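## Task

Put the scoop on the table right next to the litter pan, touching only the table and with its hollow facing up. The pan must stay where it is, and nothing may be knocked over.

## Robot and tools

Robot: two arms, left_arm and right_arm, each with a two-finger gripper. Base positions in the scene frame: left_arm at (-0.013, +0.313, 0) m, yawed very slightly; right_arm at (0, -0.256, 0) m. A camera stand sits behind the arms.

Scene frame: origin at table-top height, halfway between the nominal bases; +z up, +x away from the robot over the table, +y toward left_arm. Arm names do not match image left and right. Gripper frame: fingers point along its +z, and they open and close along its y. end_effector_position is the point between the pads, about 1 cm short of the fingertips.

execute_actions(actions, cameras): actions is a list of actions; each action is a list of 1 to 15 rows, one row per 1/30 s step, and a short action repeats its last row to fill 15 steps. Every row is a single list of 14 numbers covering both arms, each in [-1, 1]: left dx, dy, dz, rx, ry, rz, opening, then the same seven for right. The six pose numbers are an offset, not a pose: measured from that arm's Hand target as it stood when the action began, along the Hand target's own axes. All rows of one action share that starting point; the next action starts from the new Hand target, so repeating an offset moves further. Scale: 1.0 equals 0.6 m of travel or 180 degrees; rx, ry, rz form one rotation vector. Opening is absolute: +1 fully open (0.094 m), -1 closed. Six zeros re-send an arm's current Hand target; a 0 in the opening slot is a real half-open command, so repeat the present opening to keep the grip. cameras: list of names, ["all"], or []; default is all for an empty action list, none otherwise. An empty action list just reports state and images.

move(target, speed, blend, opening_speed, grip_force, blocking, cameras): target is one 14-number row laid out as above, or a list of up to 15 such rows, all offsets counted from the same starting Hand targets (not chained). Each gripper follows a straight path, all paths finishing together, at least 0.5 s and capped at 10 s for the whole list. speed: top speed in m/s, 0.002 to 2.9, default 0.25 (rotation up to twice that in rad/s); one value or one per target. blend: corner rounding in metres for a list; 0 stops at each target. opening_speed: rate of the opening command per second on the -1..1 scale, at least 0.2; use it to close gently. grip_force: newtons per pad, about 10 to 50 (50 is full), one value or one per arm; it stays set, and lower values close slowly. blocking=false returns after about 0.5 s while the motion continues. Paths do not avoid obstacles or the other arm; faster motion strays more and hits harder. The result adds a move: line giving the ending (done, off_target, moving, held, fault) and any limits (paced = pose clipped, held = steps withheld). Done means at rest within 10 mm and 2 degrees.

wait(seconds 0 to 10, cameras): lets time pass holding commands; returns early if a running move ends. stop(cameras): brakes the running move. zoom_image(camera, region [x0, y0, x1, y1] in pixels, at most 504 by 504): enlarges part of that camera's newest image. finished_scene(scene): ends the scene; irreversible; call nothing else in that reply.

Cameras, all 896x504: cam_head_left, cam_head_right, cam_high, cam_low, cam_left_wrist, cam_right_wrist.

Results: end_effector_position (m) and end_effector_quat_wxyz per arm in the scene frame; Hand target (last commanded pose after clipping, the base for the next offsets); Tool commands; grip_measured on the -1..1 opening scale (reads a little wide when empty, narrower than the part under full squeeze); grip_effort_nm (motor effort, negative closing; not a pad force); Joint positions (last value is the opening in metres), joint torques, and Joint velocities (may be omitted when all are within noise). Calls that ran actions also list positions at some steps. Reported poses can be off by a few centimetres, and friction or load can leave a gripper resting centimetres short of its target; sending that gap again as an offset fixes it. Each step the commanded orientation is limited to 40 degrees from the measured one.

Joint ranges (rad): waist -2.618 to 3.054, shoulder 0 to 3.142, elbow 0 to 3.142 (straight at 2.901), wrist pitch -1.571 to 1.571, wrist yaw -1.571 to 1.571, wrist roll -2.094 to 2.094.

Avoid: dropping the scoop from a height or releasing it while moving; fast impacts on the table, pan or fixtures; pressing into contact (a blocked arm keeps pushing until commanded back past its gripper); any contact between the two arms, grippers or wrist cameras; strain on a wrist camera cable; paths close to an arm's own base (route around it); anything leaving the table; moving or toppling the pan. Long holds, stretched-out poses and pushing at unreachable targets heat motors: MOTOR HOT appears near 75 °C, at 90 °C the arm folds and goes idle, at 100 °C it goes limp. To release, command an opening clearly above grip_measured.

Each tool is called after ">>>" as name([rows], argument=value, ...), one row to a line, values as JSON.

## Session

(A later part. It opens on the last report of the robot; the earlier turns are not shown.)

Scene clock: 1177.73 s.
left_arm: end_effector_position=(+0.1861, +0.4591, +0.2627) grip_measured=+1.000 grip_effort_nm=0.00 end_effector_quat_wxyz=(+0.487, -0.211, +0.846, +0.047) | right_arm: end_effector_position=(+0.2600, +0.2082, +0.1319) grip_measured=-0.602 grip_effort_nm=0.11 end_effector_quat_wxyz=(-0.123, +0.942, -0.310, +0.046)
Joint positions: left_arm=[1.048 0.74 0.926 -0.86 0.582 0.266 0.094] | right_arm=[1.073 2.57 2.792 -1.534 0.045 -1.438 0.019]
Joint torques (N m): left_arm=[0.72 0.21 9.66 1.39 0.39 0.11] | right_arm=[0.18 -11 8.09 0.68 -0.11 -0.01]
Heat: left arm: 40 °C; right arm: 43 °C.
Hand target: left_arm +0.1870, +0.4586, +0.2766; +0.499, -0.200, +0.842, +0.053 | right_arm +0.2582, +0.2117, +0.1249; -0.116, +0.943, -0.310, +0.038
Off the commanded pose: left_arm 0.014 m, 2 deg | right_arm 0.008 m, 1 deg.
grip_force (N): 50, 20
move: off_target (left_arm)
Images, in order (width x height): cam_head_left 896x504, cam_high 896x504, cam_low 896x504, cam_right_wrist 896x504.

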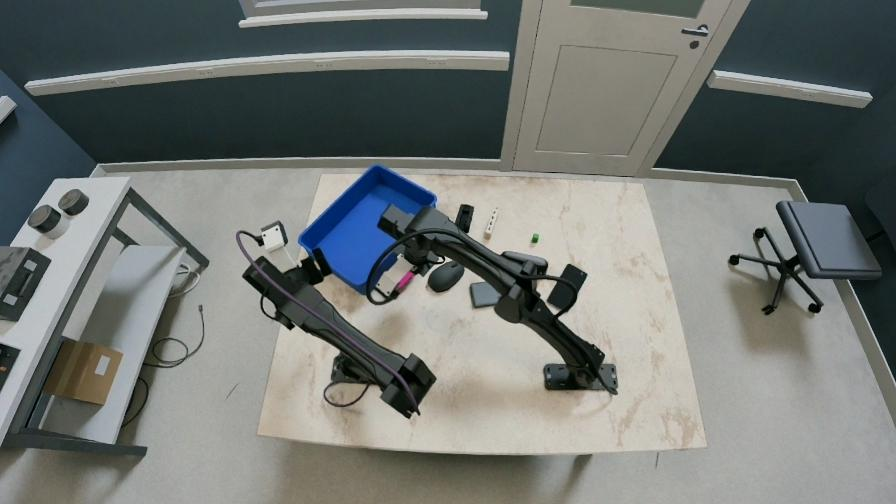

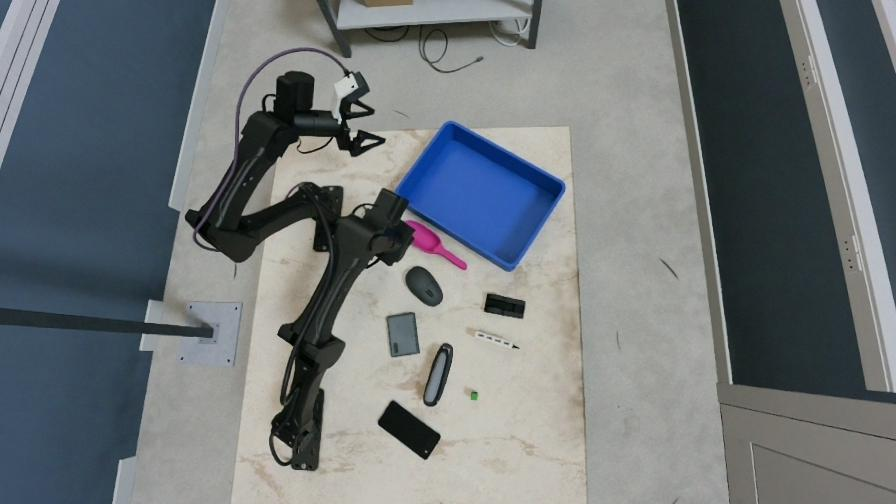

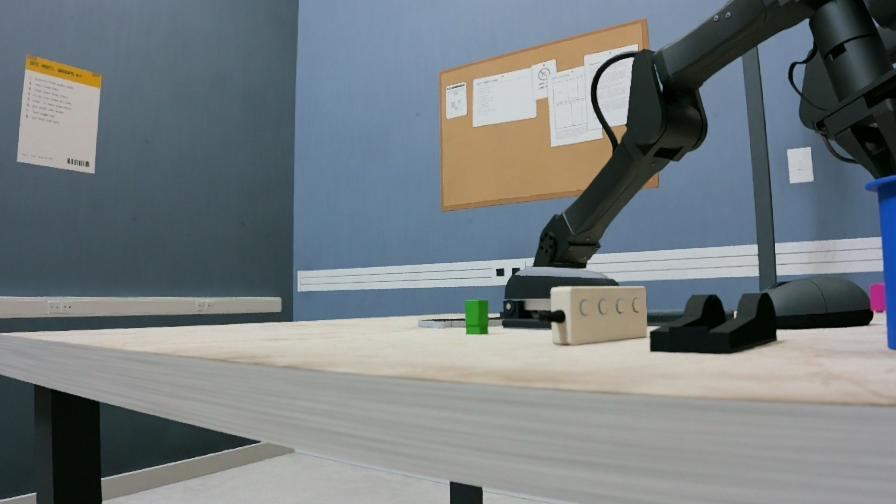

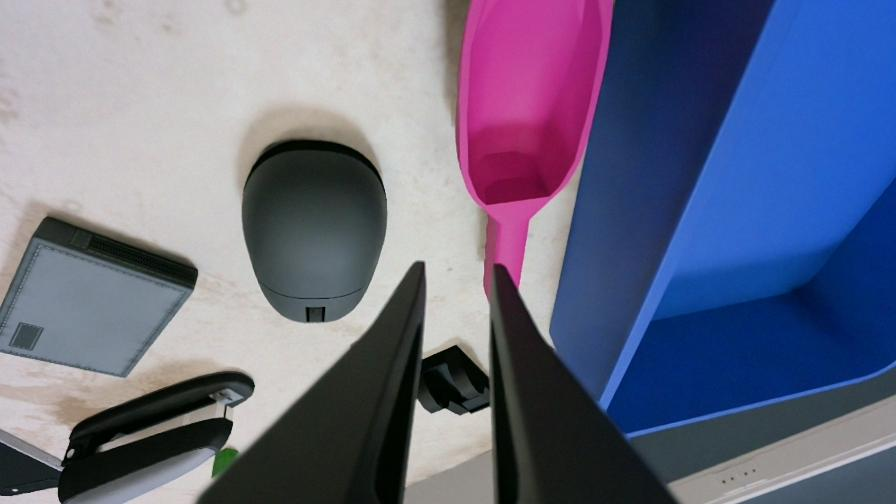

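>>> move(target=[0,0,0,0,0,0,1.0, 0.3682, 0.3692, -0.041, 0.1181, -0.0272, 0.6294, -1.0], speed=0.3, cameras=["cam_high", "cam_low", "cam_right_wrist", "cam_head_left"])

Scene clock: 1419.13 s.
left_arm: end_effector_position=(+0.1861, +0.4591, +0.2627) grip_measured=+1.000 grip_effort_nm=0.00 end_effector_quat_wxyz=(+0.487, -0.211, +0.846, +0.047) | right_arm: end_effector_position=(+0.2990, -0.1007, +0.0809) grip_measured=-0.991 grip_effort_nm=-0.48 end_effector_quat_wxyz=(+0.223, -0.237, +0.944, +0.051)
Joint positions: left_arm=[1.048 0.74 0.926 -0.86 0.582 0.266 0.094] | right_arm=[0.477 1.437 0.895 -0.568 0.003 -0.017 0]
Joint torques (N m): left_arm=[0.73 0.23 9.66 1.39 0.4 0.11] | right_arm=[-0.34 -8.64 6.31 1.43 -0.09 0.05]
Heat: left arm: 41 °C; right arm: 44 °C.
Hand target: left_arm +0.1870, +0.4586, +0.2766; +0.499, -0.200, +0.842, +0.053 | right_arm +0.3052, -0.0972, +0.0950; +0.251, -0.230, +0.938, +0.062
Off the commanded pose: left_arm 0.014 m, 2 deg | right_arm 0.016 m, 4 deg.
grip_force (N): 50, 20
move: off_target (left_arm, right_arm)
Images, in order (width x height): cam_head_left 896x504, cam_high 896x504, cam_low 896x504, cam_right_wrist 896x504.

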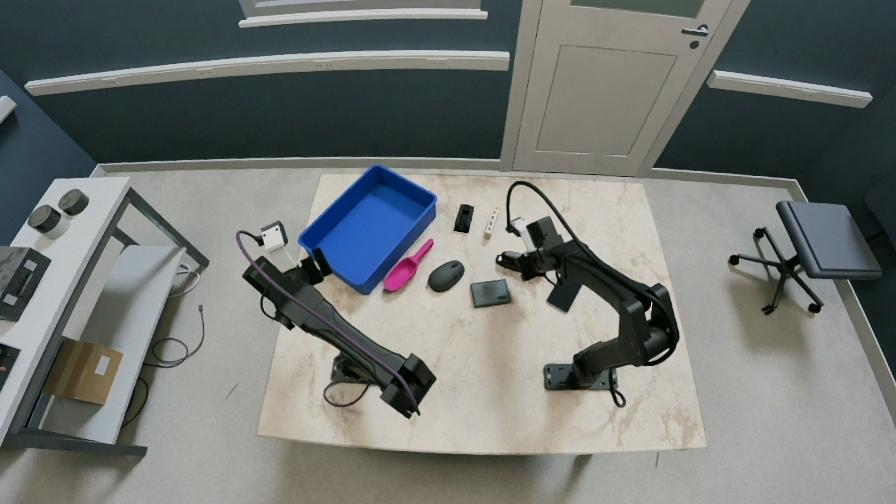

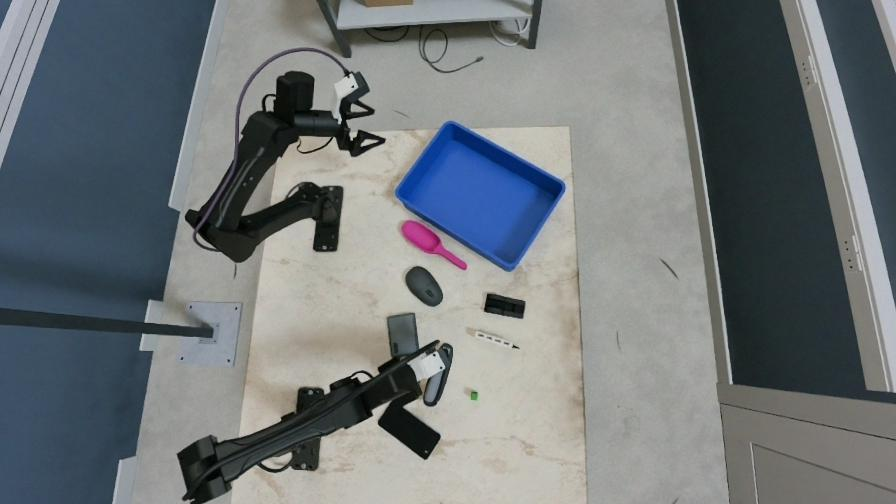

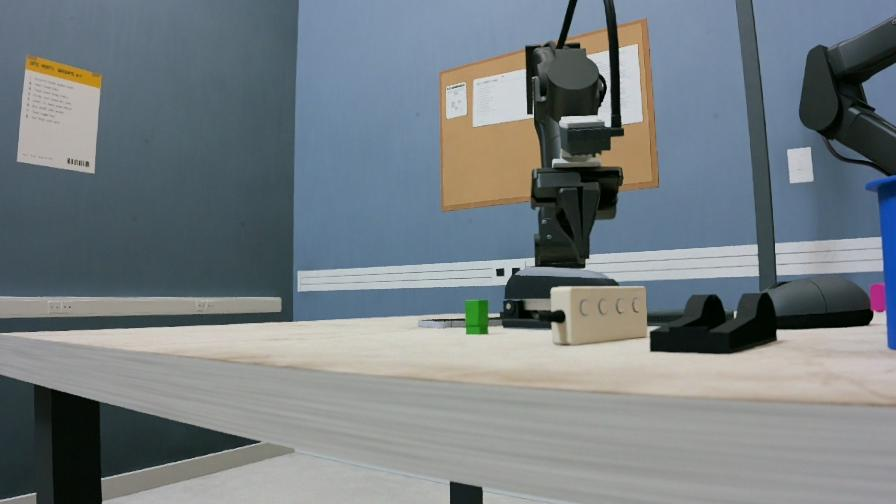

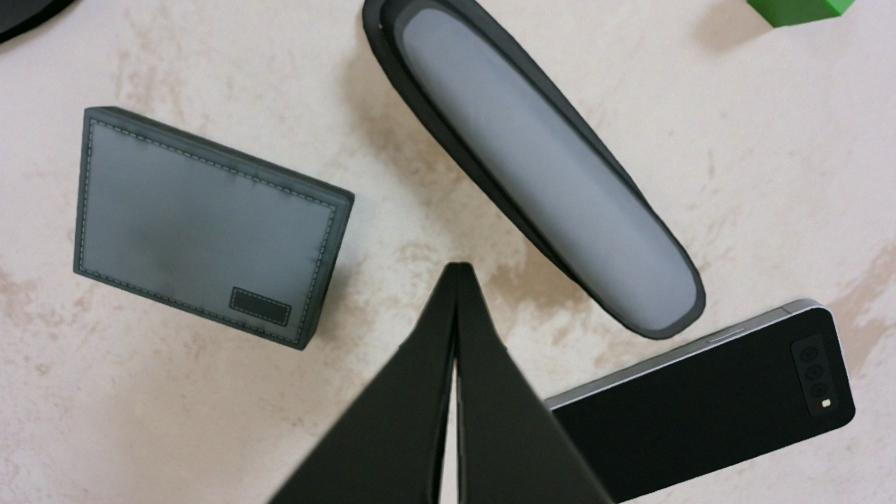

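>>> zoom_image(camera="cam_high", region=[370, 170, 530, 290])

>>> zoom_image(camera="cam_high", region=[360, 280, 520, 470])

Scaled by 3.150.

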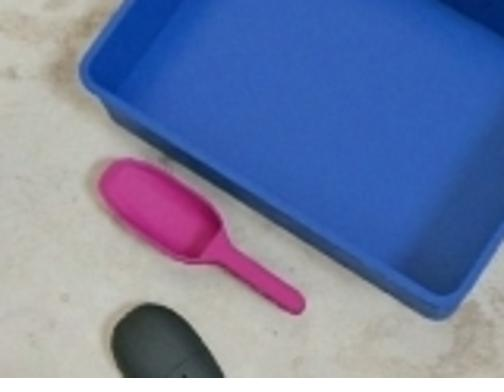

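Scaled by 2.653.

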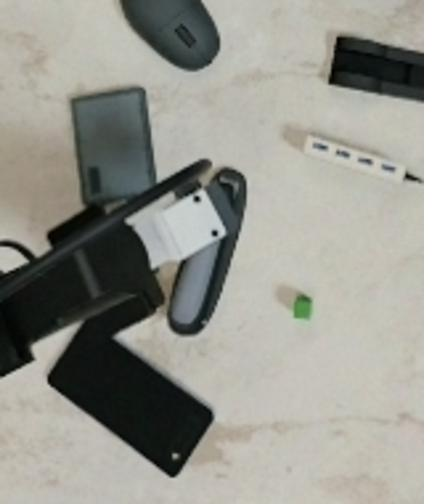

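>>> move(target=[0.1975, -0.4923, 0.2323, 0.1457, 0.2918, 0.3077, 0.1, 0, 0, 0, 0, 0, 0, -1.0], speed=0.3, cameras=["cam_high", "cam_left_wrist"])

Scene clock: 1596.83 s.
left_arm: end_effector_position=(+0.3616, +0.1998, +0.1368) grip_measured=+0.103 grip_effort_nm=-0.15 end_effector_quat_wxyz=(+0.042, +0.298, +0.954, +0.005) | right_arm: end_effector_position=(+0.2991, -0.1006, +0.0810) grip_measured=-0.991 grip_effort_nm=-0.48 end_effector_quat_wxyz=(+0.223, -0.237, +0.944, +0.051)
Joint positions: left_arm=[-0.292 1.958 1.811 -1.339 -0.01 0.308 0.052] | right_arm=[0.477 1.437 0.895 -0.568 0.003 -0.016 0]
Joint torques (N m): left_arm=[-0.42 -9.39 8.94 0.34 0.1 0.11] | right_arm=[-0.34 -8.65 6.27 1.41 -0.07 0.05]
Heat: left arm: 41 °C; right arm: 43 °C.
Hand target: left_arm +0.3661, +0.1950, +0.1383; +0.044, +0.304, +0.952, +0.000 | right_arm +0.3052, -0.0972, +0.0950; +0.251, -0.230, +0.938, +0.062
Off the commanded pose: left_arm 0.007 m, 1 deg | right_arm 0.016 m, 4 deg.
grip_force (N): 50, 20
move: off_target (right_arm)
Images, in order (width x height): cam_high 896x504, cam_left_wrist 896x504.

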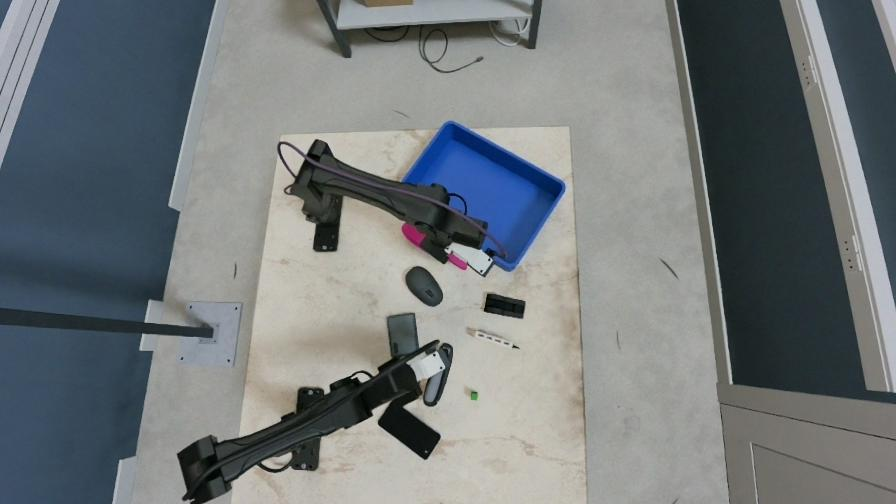

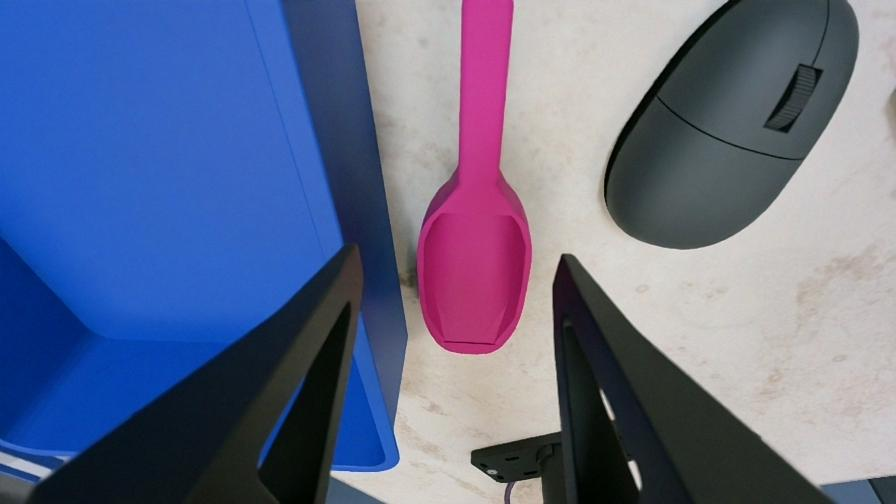

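>>> execute_actions(actions=[])

Scene clock: 1641.30 s.
left_arm: end_effector_position=(+0.3615, +0.1999, +0.1368) grip_measured=+0.103 grip_effort_nm=-0.15 end_effector_quat_wxyz=(+0.042, +0.298, +0.954, +0.005) | right_arm: end_effector_position=(+0.2991, -0.1006, +0.0810) grip_measured=-0.991 grip_effort_nm=-0.48 end_effector_quat_wxyz=(+0.223, -0.237, +0.944, +0.051)
Joint positions: left_arm=[-0.292 1.958 1.811 -1.34 -0.01 0.308 0.052] | right_arm=[0.477 1.437 0.895 -0.568 0.003 -0.016 0]
Joint velocities: within noise
Joint torques (N m): left_arm=[-0.5 -9.4 8.88 0.34 0.08 0.08] | right_arm=[-0.35 -8.64 6.3 1.42 -0.09 0.05]
Heat: left arm: 41 °C; right arm: 43 °C.
Hand target: left_arm +0.3661, +0.1950, +0.1383; +0.044, +0.304, +0.952, +0.000 | right_arm +0.3052, -0.0972, +0.0950; +0.251, -0.230, +0.938, +0.062
Tool commands: left_gripper/opening=+0.1 right_gripper/opening=-1.0
Off the commanded pose: left_arm 0.007 m, 1 deg | right_arm 0.016 m, 4 deg.
grip_force (N): 50, 20

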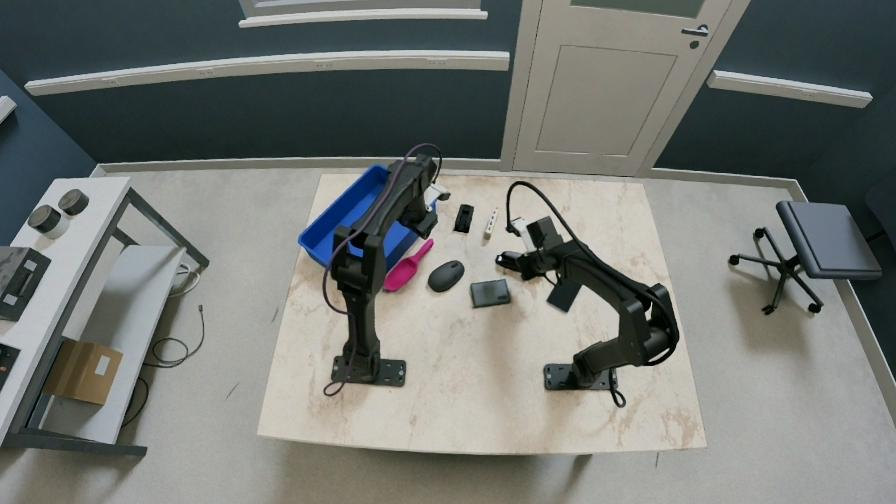

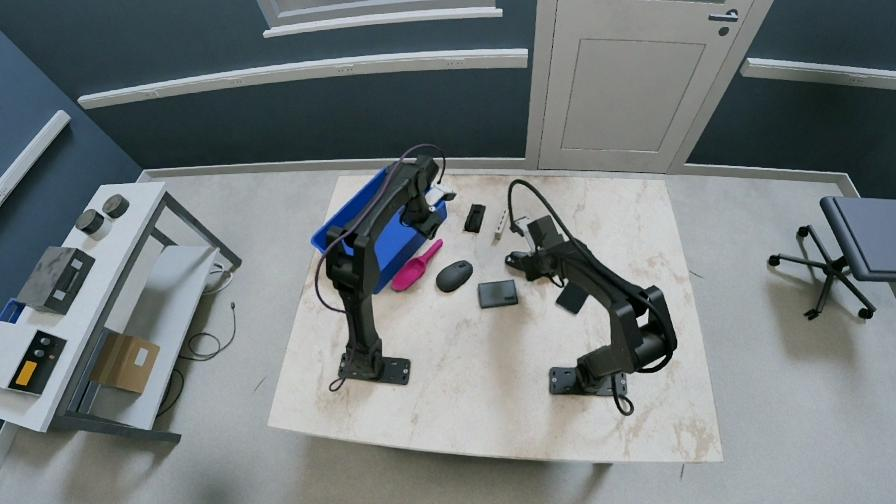

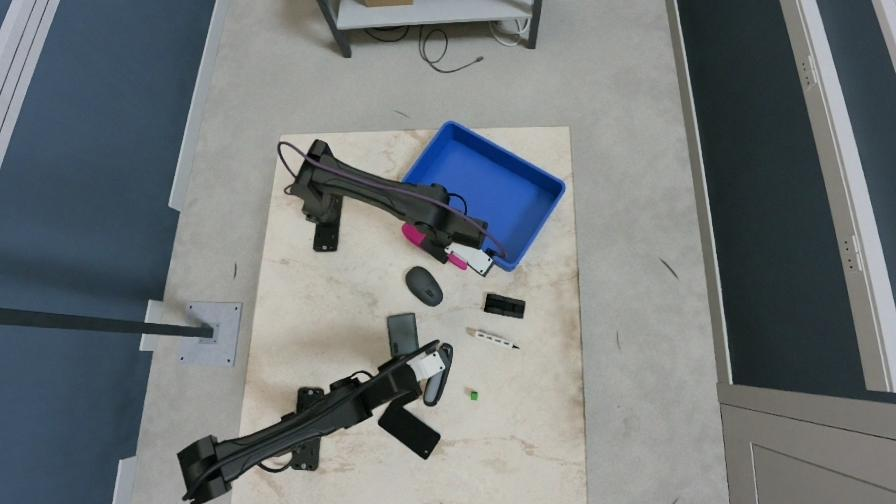

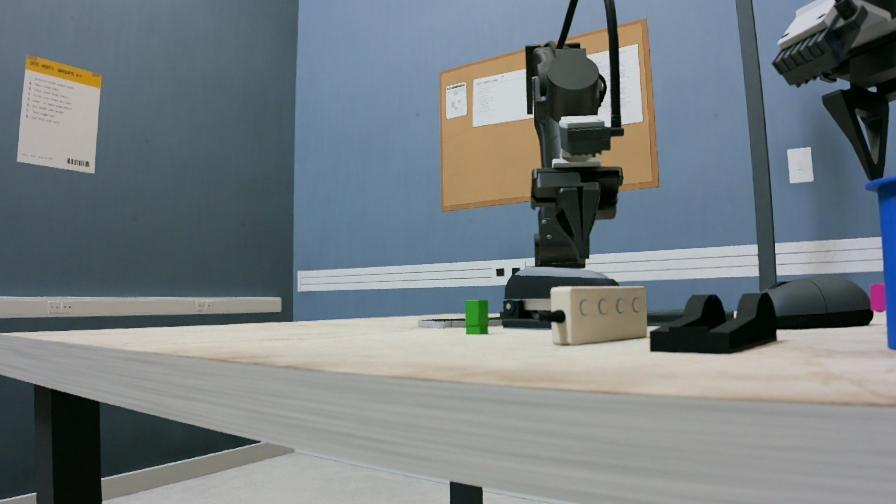

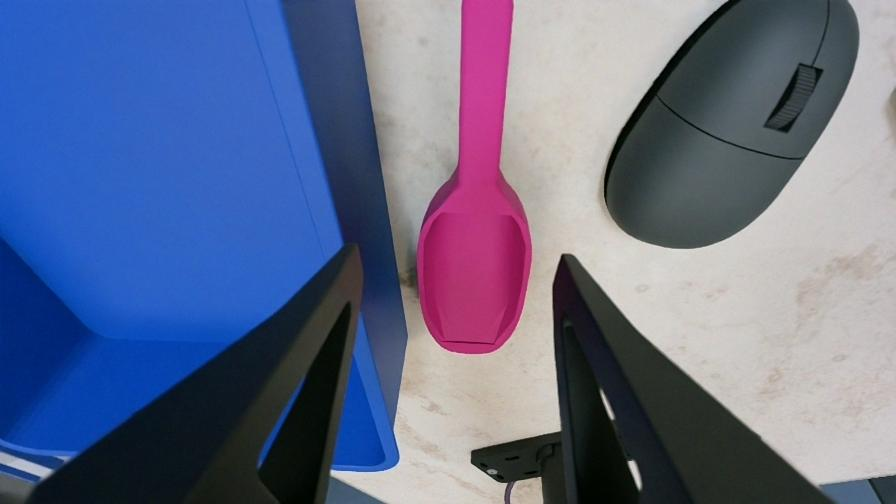

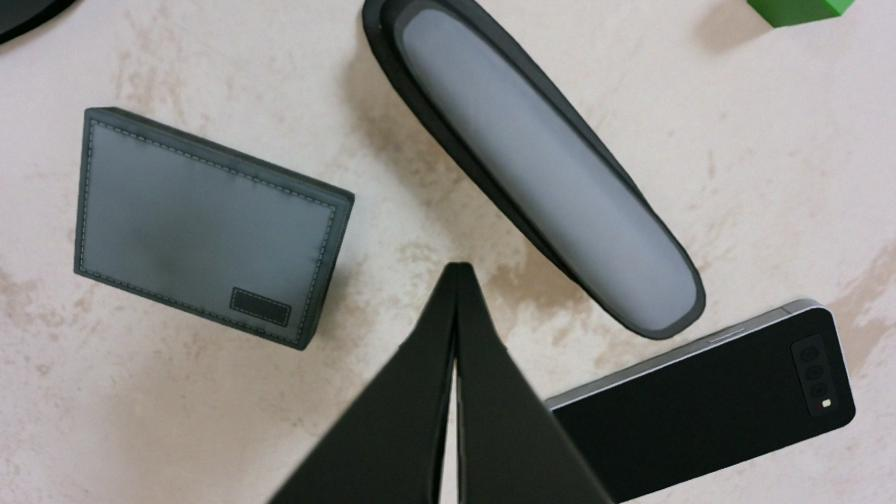

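>>> move(target=[0.0013, -0.0193, 0.1, -0.0556, 0, 0, -0.23, 0, 0, 0, 0, 0, 0, -1], speed=0.15, cameras=["cam_left_wrist", "cam_high", "cam_low"])

Scene clock: 1784.97 s.
left_arm: end_effector_position=(+0.3614, +0.1854, +0.0770) grip_measured=-0.227 grip_effort_nm=-0.15 end_effector_quat_wxyz=(+0.060, +0.302, +0.948, +0.079) | right_arm: end_effector_position=(+0.2991, -0.1006, +0.0810) grip_measured=-0.991 grip_effort_nm=-0.48 end_effector_quat_wxyz=(+0.223, -0.237, +0.944, +0.051)
Joint positions: left_arm=[-0.399 1.958 1.56 -1.068 -0.169 0.22 0.036] | right_arm=[0.477 1.437 0.895 -0.568 0.003 -0.016 0]
Joint torques (N m): left_arm=[-0.5 -11.93 4.92 0.65 -0.21 -0.1] | right_arm=[-0.32 -8.64 6.32 1.43 -0.07 0.07]
Heat: left arm: 41 °C; right arm: 42 °C.
Hand target: left_arm +0.3638, +0.1844, +0.0781; +0.071, +0.299, +0.948, +0.083 | right_arm +0.3052, -0.0972, +0.0950; +0.251, -0.230, +0.938, +0.062
Off the commanded pose: left_arm 0.003 m, 1 deg | right_arm 0.016 m, 4 deg.
grip_force (N): 50, 20
move: off_target (right_arm)
Images, in order (width x height): cam_high 896x504, cam_low 896x504, cam_left_wrist 896x504.

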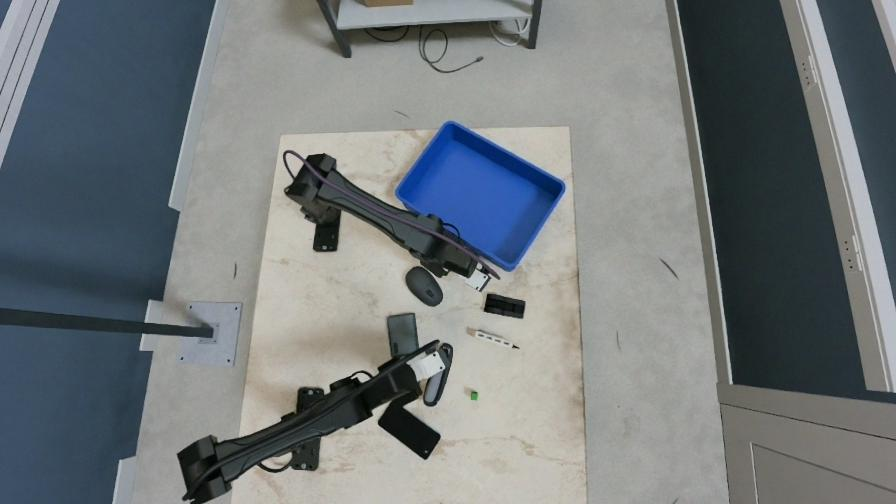

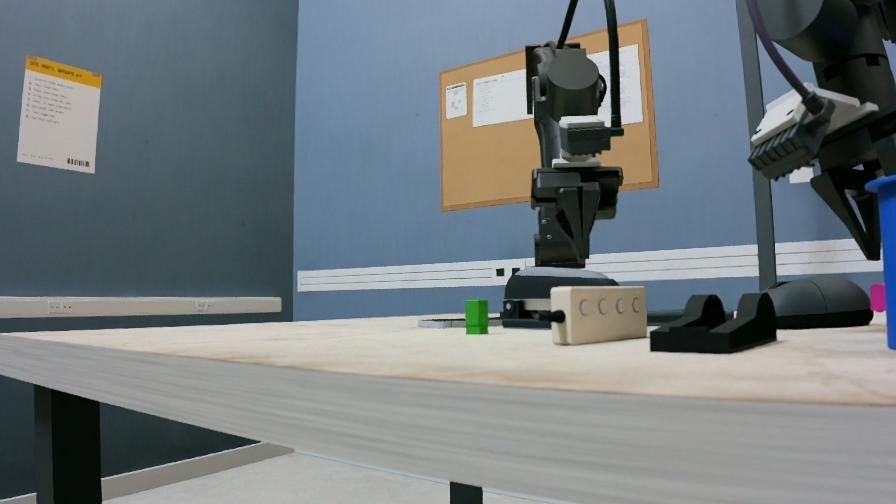

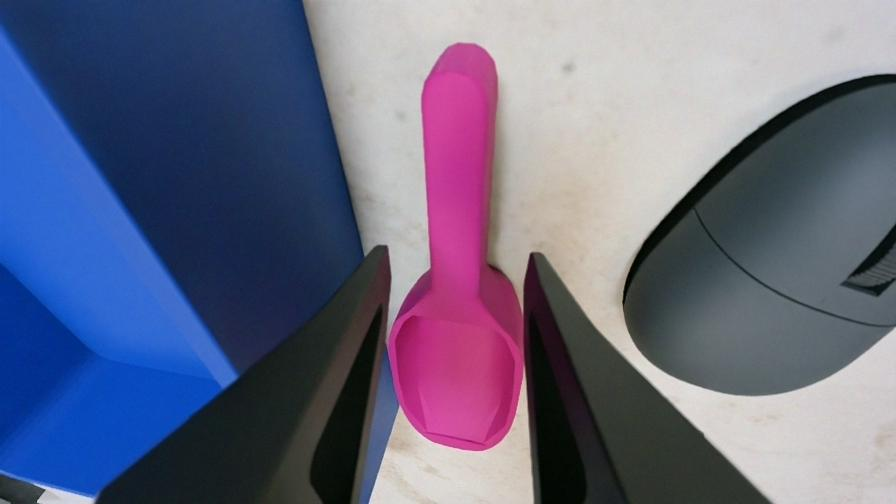

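>>> move([
  [0, 0, 0.075, 0, 0, 0, -0.23, 0, 0, 0, 0, 0, 0, -1],
  [0, 0, 0.075, 0, 0, 0, -1, 0, 0, 0, 0, 0, 0, -1],
], speed=[0.1, 0.05], grip_force=[20, 20], opening_speed=0.3, cameras=["cam_left_wrist"])

Scene clock: 1806.80 s.
left_arm: end_effector_position=(+0.3688, +0.1860, +0.0422) grip_measured=-0.599 grip_effort_nm=-0.48 end_effector_quat_wxyz=(+0.073, +0.300, +0.948, +0.078) | right_arm: end_effector_position=(+0.2991, -0.1006, +0.0810) grip_measured=-0.991 grip_effort_nm=-0.48 end_effector_quat_wxyz=(+0.223, -0.237, +0.944, +0.051)
Joint positions: left_arm=[-0.39 1.989 1.46 -0.91 -0.169 0.226 0.019] | right_arm=[0.477 1.437 0.895 -0.568 0.003 -0.016 0]
Joint torques (N m): left_arm=[0.64 -9.62 5.11 0.71 -0.21 0.07] | right_arm=[-0.32 -8.68 6.32 1.43 -0.07 0.06]
Heat: left arm: 39 °C; right arm: 42 °C.
Hand target: left_arm +0.3720, +0.1896, +0.0342; +0.071, +0.299, +0.948, +0.083 | right_arm +0.3052, -0.0972, +0.0950; +0.251, -0.230, +0.938, +0.062
Off the commanded pose: left_arm 0.009 m, 1 deg | right_arm 0.016 m, 4 deg.
grip_force (N): 20, 20
move: off_target (right_arm)
Images, in order (width x height): cam_left_wrist 896x504.

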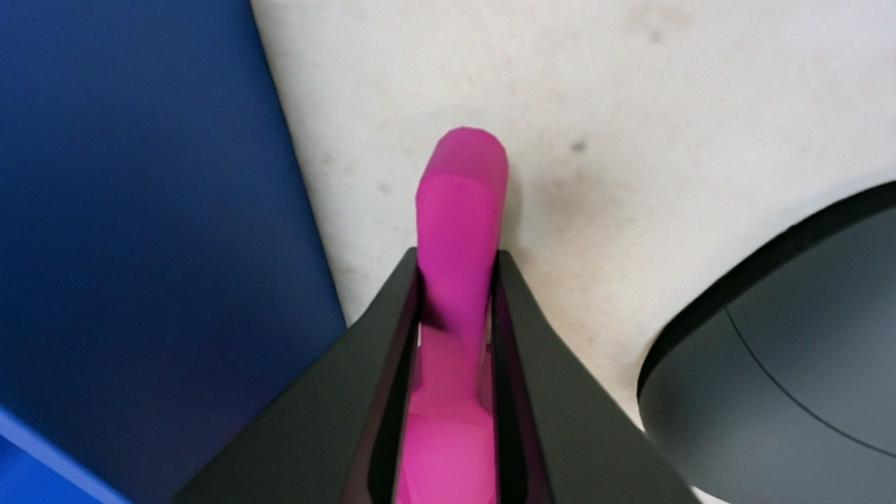

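>>> move(target=[0, 0, -0.1833, 0, 0, 0, -1, 0, 0, 0, 0, 0, 0, -1], speed=0.15, cameras=["cam_left_wrist", "cam_low", "cam_high"])

Scene clock: 1812.30 s.
left_arm: end_effector_position=(+0.3482, +0.1792, +0.1191) grip_measured=-0.599 grip_effort_nm=-0.48 end_effector_quat_wxyz=(+0.042, +0.303, +0.949, +0.080) | right_arm: end_effector_position=(+0.2991, -0.1006, +0.0810) grip_measured=-0.991 grip_effort_nm=-0.48 end_effector_quat_wxyz=(+0.223, -0.237, +0.944, +0.051)
Joint positions: left_arm=[-0.428 1.945 1.714 -1.277 -0.17 0.188 0.019] | right_arm=[0.477 1.437 0.895 -0.568 0.003 -0.016 0]
Joint torques (N m): left_arm=[-0.81 -14.75 8.57 0.29 -0.27 -0.1] | right_arm=[-0.35 -8.65 6.27 1.42 -0.08 0.06]
Heat: left arm: 39 °C; right arm: 42 °C.
Hand target: left_arm +0.3519, +0.1770, +0.1415; +0.070, +0.299, +0.948, +0.083 | right_arm +0.3052, -0.0972, +0.0950; +0.251, -0.230, +0.938, +0.062
Off the commanded pose: left_arm 0.023 m, 3 deg | right_arm 0.016 m, 4 deg.
grip_force (N): 20, 20
move: off_target (left_arm, right_arm)
Images, in order (width x height): cam_high 896x504, cam_low 896x504, cam_left_wrist 896x504.

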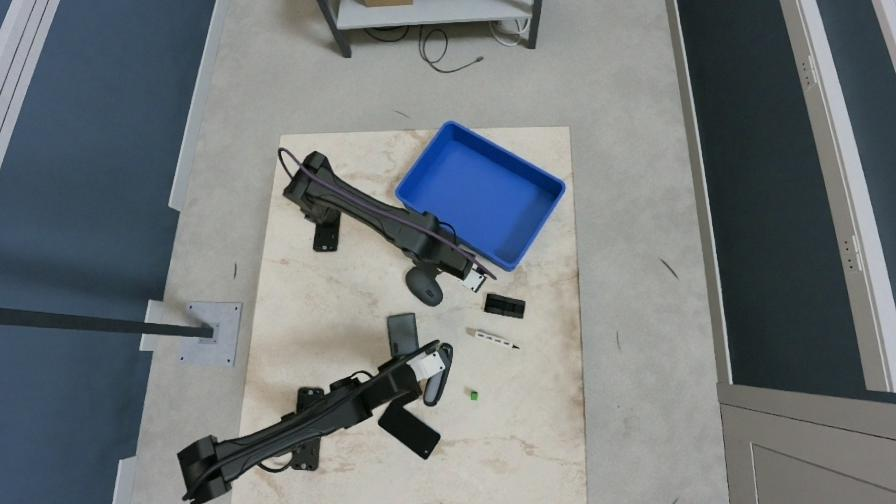

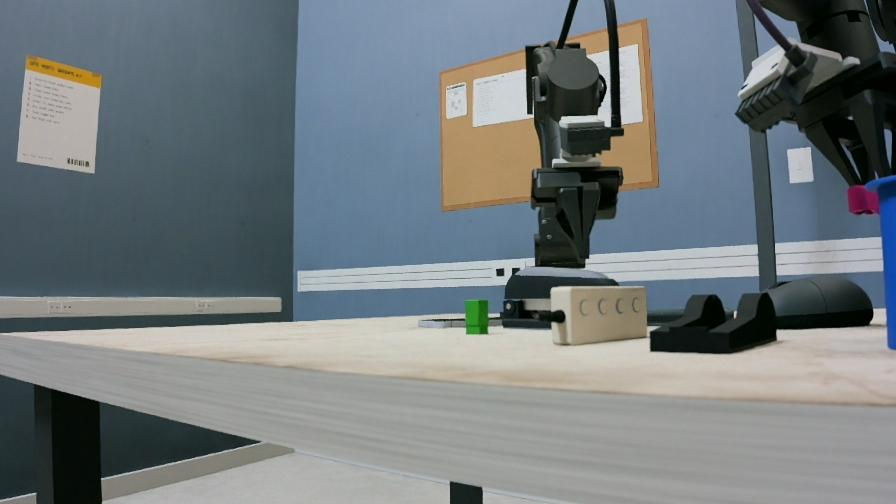

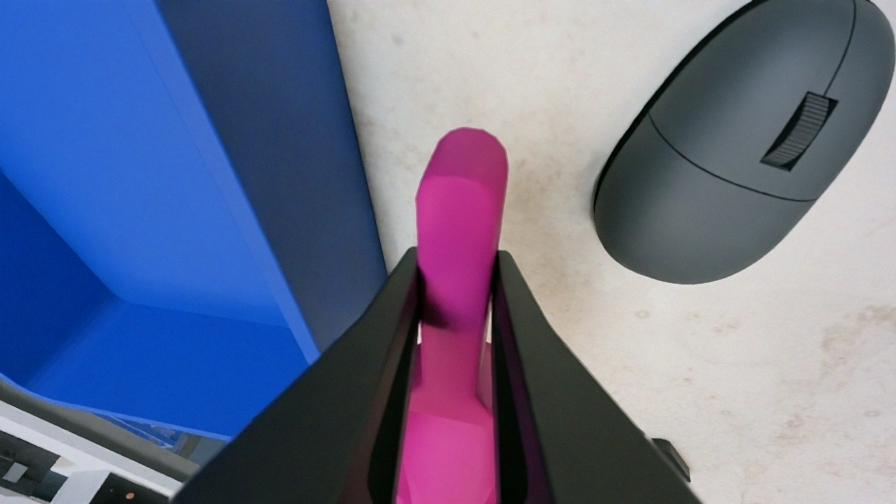

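>>> move(target=[0.1217, -0.3533, -0.0458, 0.3359, -0.1350, -0.3608, -1, 0, 0, 0, 0, 0, 0, -1], speed=0.25, cameras=["cam_left_wrist", "cam_high", "cam_low"])

Scene clock: 1876.73 s.
left_arm: end_effector_position=(+0.1691, +0.0469, +0.1141) grip_measured=-0.599 grip_effort_nm=-0.48 end_effector_quat_wxyz=(+0.121, -0.228, +0.844, -0.470) | right_arm: end_effector_position=(+0.2991, -0.1006, +0.0810) grip_measured=-0.991 grip_effort_nm=-0.48 end_effector_quat_wxyz=(+0.223, -0.237, +0.944, +0.051)
Joint positions: left_arm=[-0.889 0.996 0.377 0.058 0.134 -1.499 0.019] | right_arm=[0.477 1.437 0.895 -0.568 0.003 -0.016 0]
Joint torques (N m): left_arm=[-0.99 -3.62 5.89 1.94 -0.13 -0.04] | right_arm=[-0.38 -8.65 6.28 1.43 -0.07 0.04]
Heat: left arm: 39 °C; right arm: 42 °C.
Hand target: left_arm +0.1698, +0.0450, +0.1198; +0.130, -0.224, +0.836, -0.483 | right_arm +0.3052, -0.0972, +0.0950; +0.251, -0.230, +0.938, +0.062
Off the commanded pose: left_arm 0.006 m, 2 deg | right_arm 0.016 m, 4 deg.
grip_force (N): 20, 20
move: off_target (right_arm)
Images, in order (width x height): cam_high 896x504, cam_low 896x504, cam_left_wrist 896x504.

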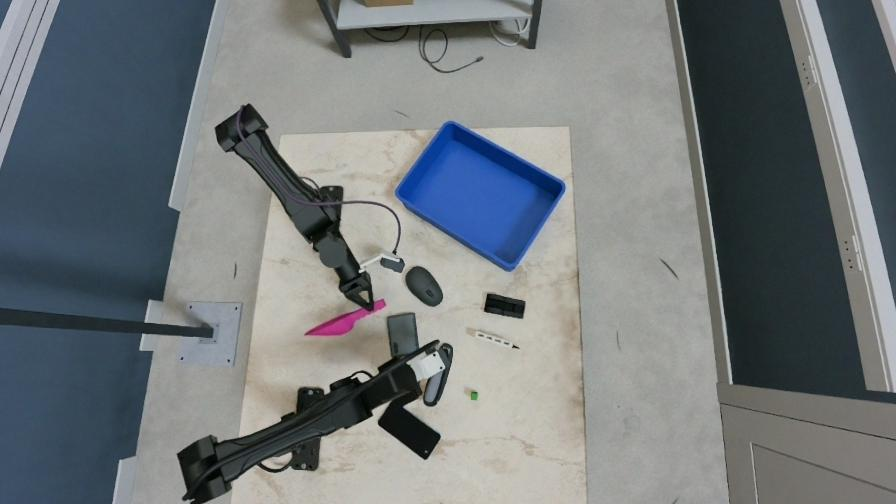

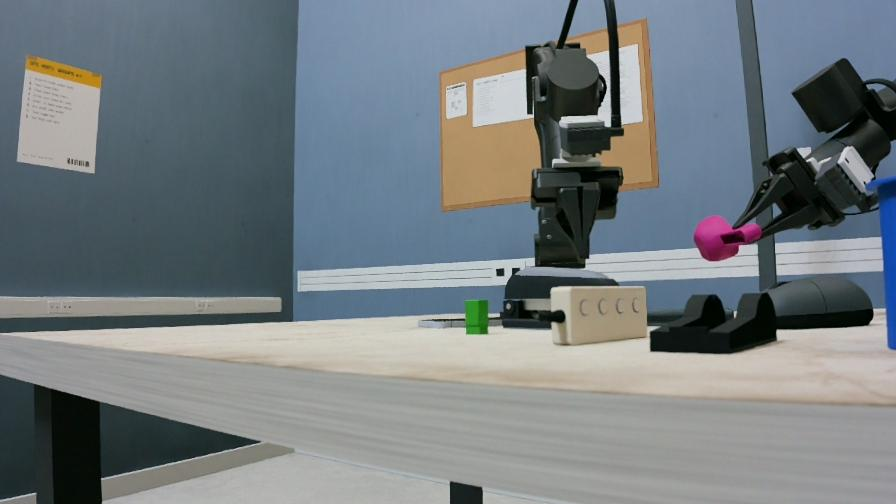

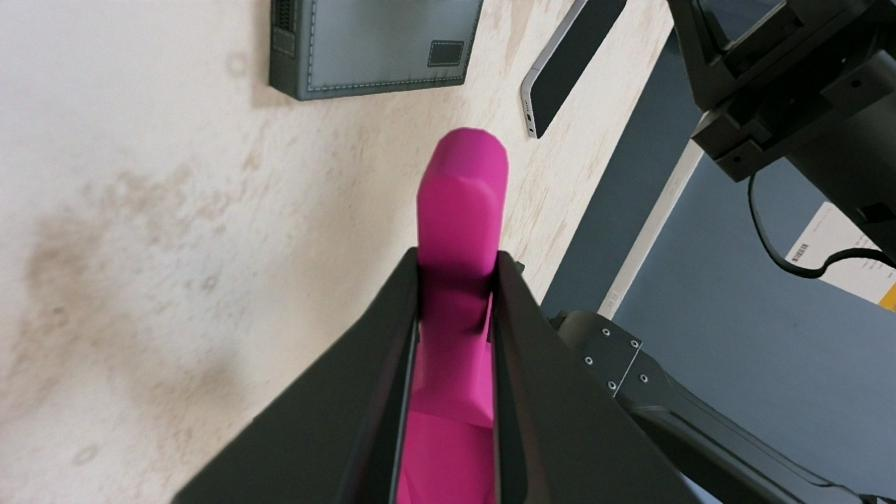

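>>> move([
  [0, 0.1082, 0.0623, 0, 0, 0, -1, 0, 0, 0, 0, 0, 0, -1],
  [0, 0.1226, 0.0706, 0, 0, 0, -1, 0, 0, 0, 0, 0, 0, -1],
], speed=[0.15, 0.04], cameras=["cam_left_wrist", "cam_low"])

Scene clock: 1886.97 s.
left_arm: end_effector_position=(+0.1702, +0.0458, +0.0341) grip_measured=-0.610 grip_effort_nm=-0.48 end_effector_quat_wxyz=(+0.123, -0.229, +0.839, -0.478) | right_arm: end_effector_position=(+0.2991, -0.1006, +0.0810) grip_measured=-0.991 grip_effort_nm=-0.48 end_effector_quat_wxyz=(+0.223, -0.237, +0.944, +0.051)
Joint positions: left_arm=[-0.889 1.423 0.148 0.733 0.133 -1.505 0.018] | right_arm=[0.477 1.437 0.895 -0.568 0.003 -0.016 0]
Joint torques (N m): left_arm=[-0.96 -2.97 3.56 1.86 -0.11 0.05] | right_arm=[-0.32 -8.62 6.3 1.41 -0.08 0.06]
Heat: left arm: 39 °C; right arm: 42 °C.
Hand target: left_arm +0.1699, +0.0450, +0.0350; +0.130, -0.224, +0.836, -0.483 | right_arm +0.3052, -0.0972, +0.0950; +0.251, -0.230, +0.938, +0.062
Off the commanded pose: left_arm 0.001 m, 1 deg | right_arm 0.016 m, 4 deg.
grip_force (N): 20, 20
move: off_target (right_arm)
Images, in order (width x height): cam_low 896x504, cam_left_wrist 896x504.

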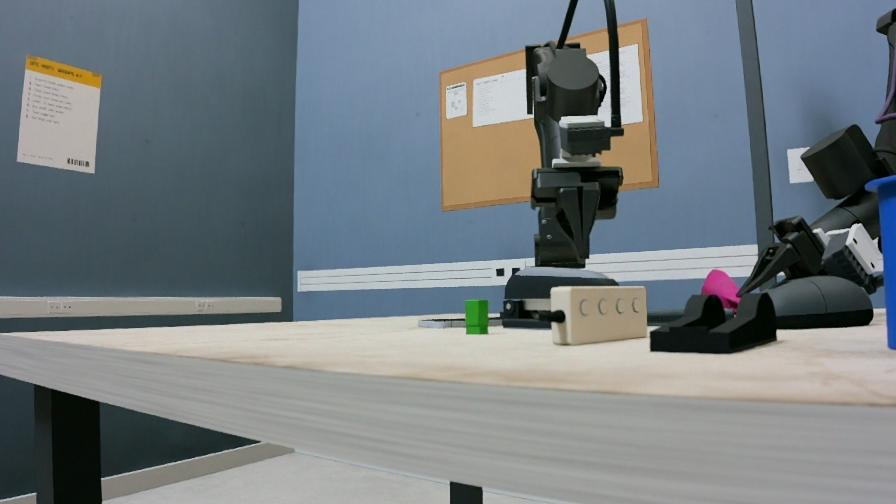

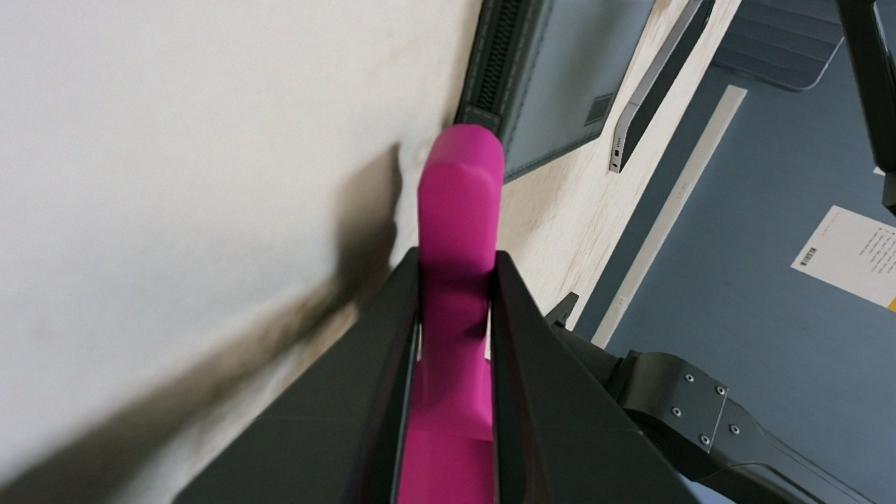

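>>> move(target=[0, 0.0101, 0.0058, 0, 0, 0, -1, 0, 0, 0, 0, 0, 0, -1], speed=0.02, cameras=["cam_left_wrist", "cam_high"])

Scene clock: 1894.73 s.
left_arm: end_effector_position=(+0.1719, +0.0437, +0.0314) grip_measured=-0.611 grip_effort_nm=-0.48 end_effector_quat_wxyz=(+0.126, -0.228, +0.834, -0.486) | right_arm: end_effector_position=(+0.2991, -0.1006, +0.0810) grip_measured=-0.991 grip_effort_nm=-0.48 end_effector_quat_wxyz=(+0.223, -0.237, +0.944, +0.051)
Joint positions: left_arm=[-0.889 1.485 0.138 0.823 0.133 -1.507 0.018] | right_arm=[0.477 1.437 0.895 -0.568 0.003 -0.016 0]
Joint torques (N m): left_arm=[-0.99 -3.11 2.99 1.76 -0.11 0.08] | right_arm=[-0.36 -8.65 6.31 1.43 -0.08 0.06]
Heat: left arm: 39 °C; right arm: 42 °C.
Hand target: left_arm +0.1699, +0.0450, +0.0280; +0.130, -0.224, +0.836, -0.483 | right_arm +0.3052, -0.0972, +0.0950; +0.251, -0.230, +0.938, +0.062
Off the commanded pose: left_arm 0.004 m, 1 deg | right_arm 0.016 m, 4 deg.
grip_force (N): 20, 20
move: off_target (right_arm)
Images, in order (width x height): cam_high 896x504, cam_left_wrist 896x504.

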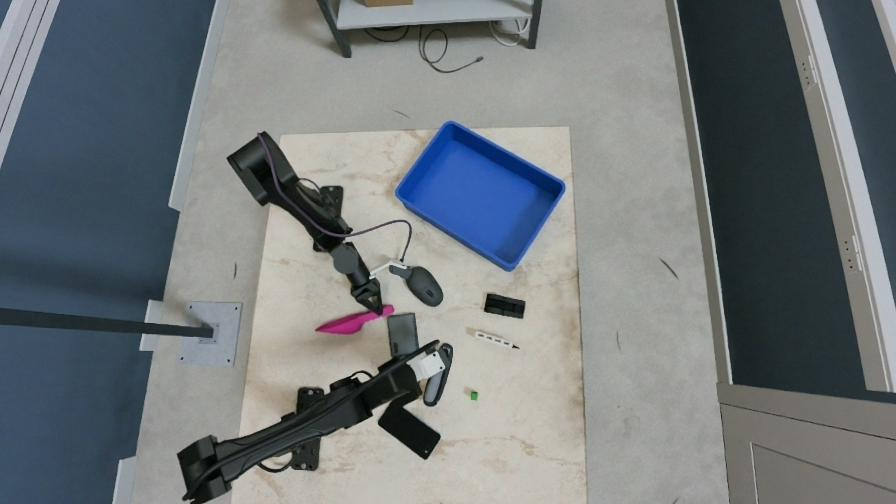

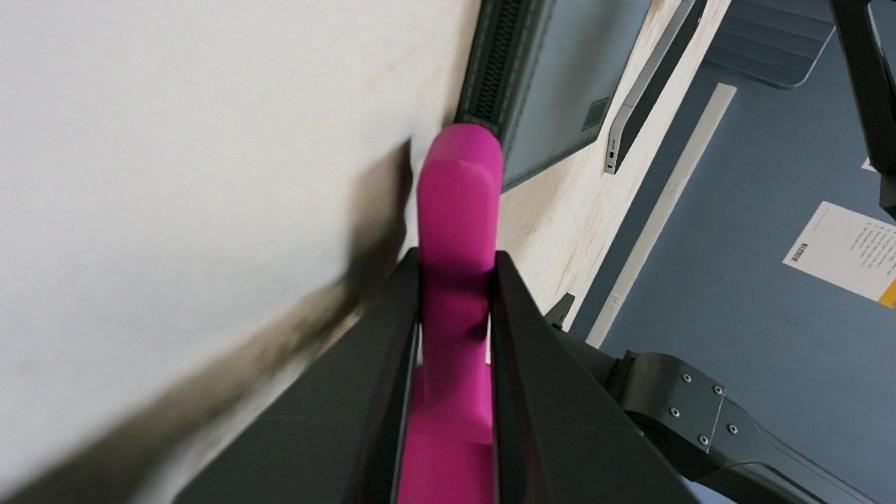

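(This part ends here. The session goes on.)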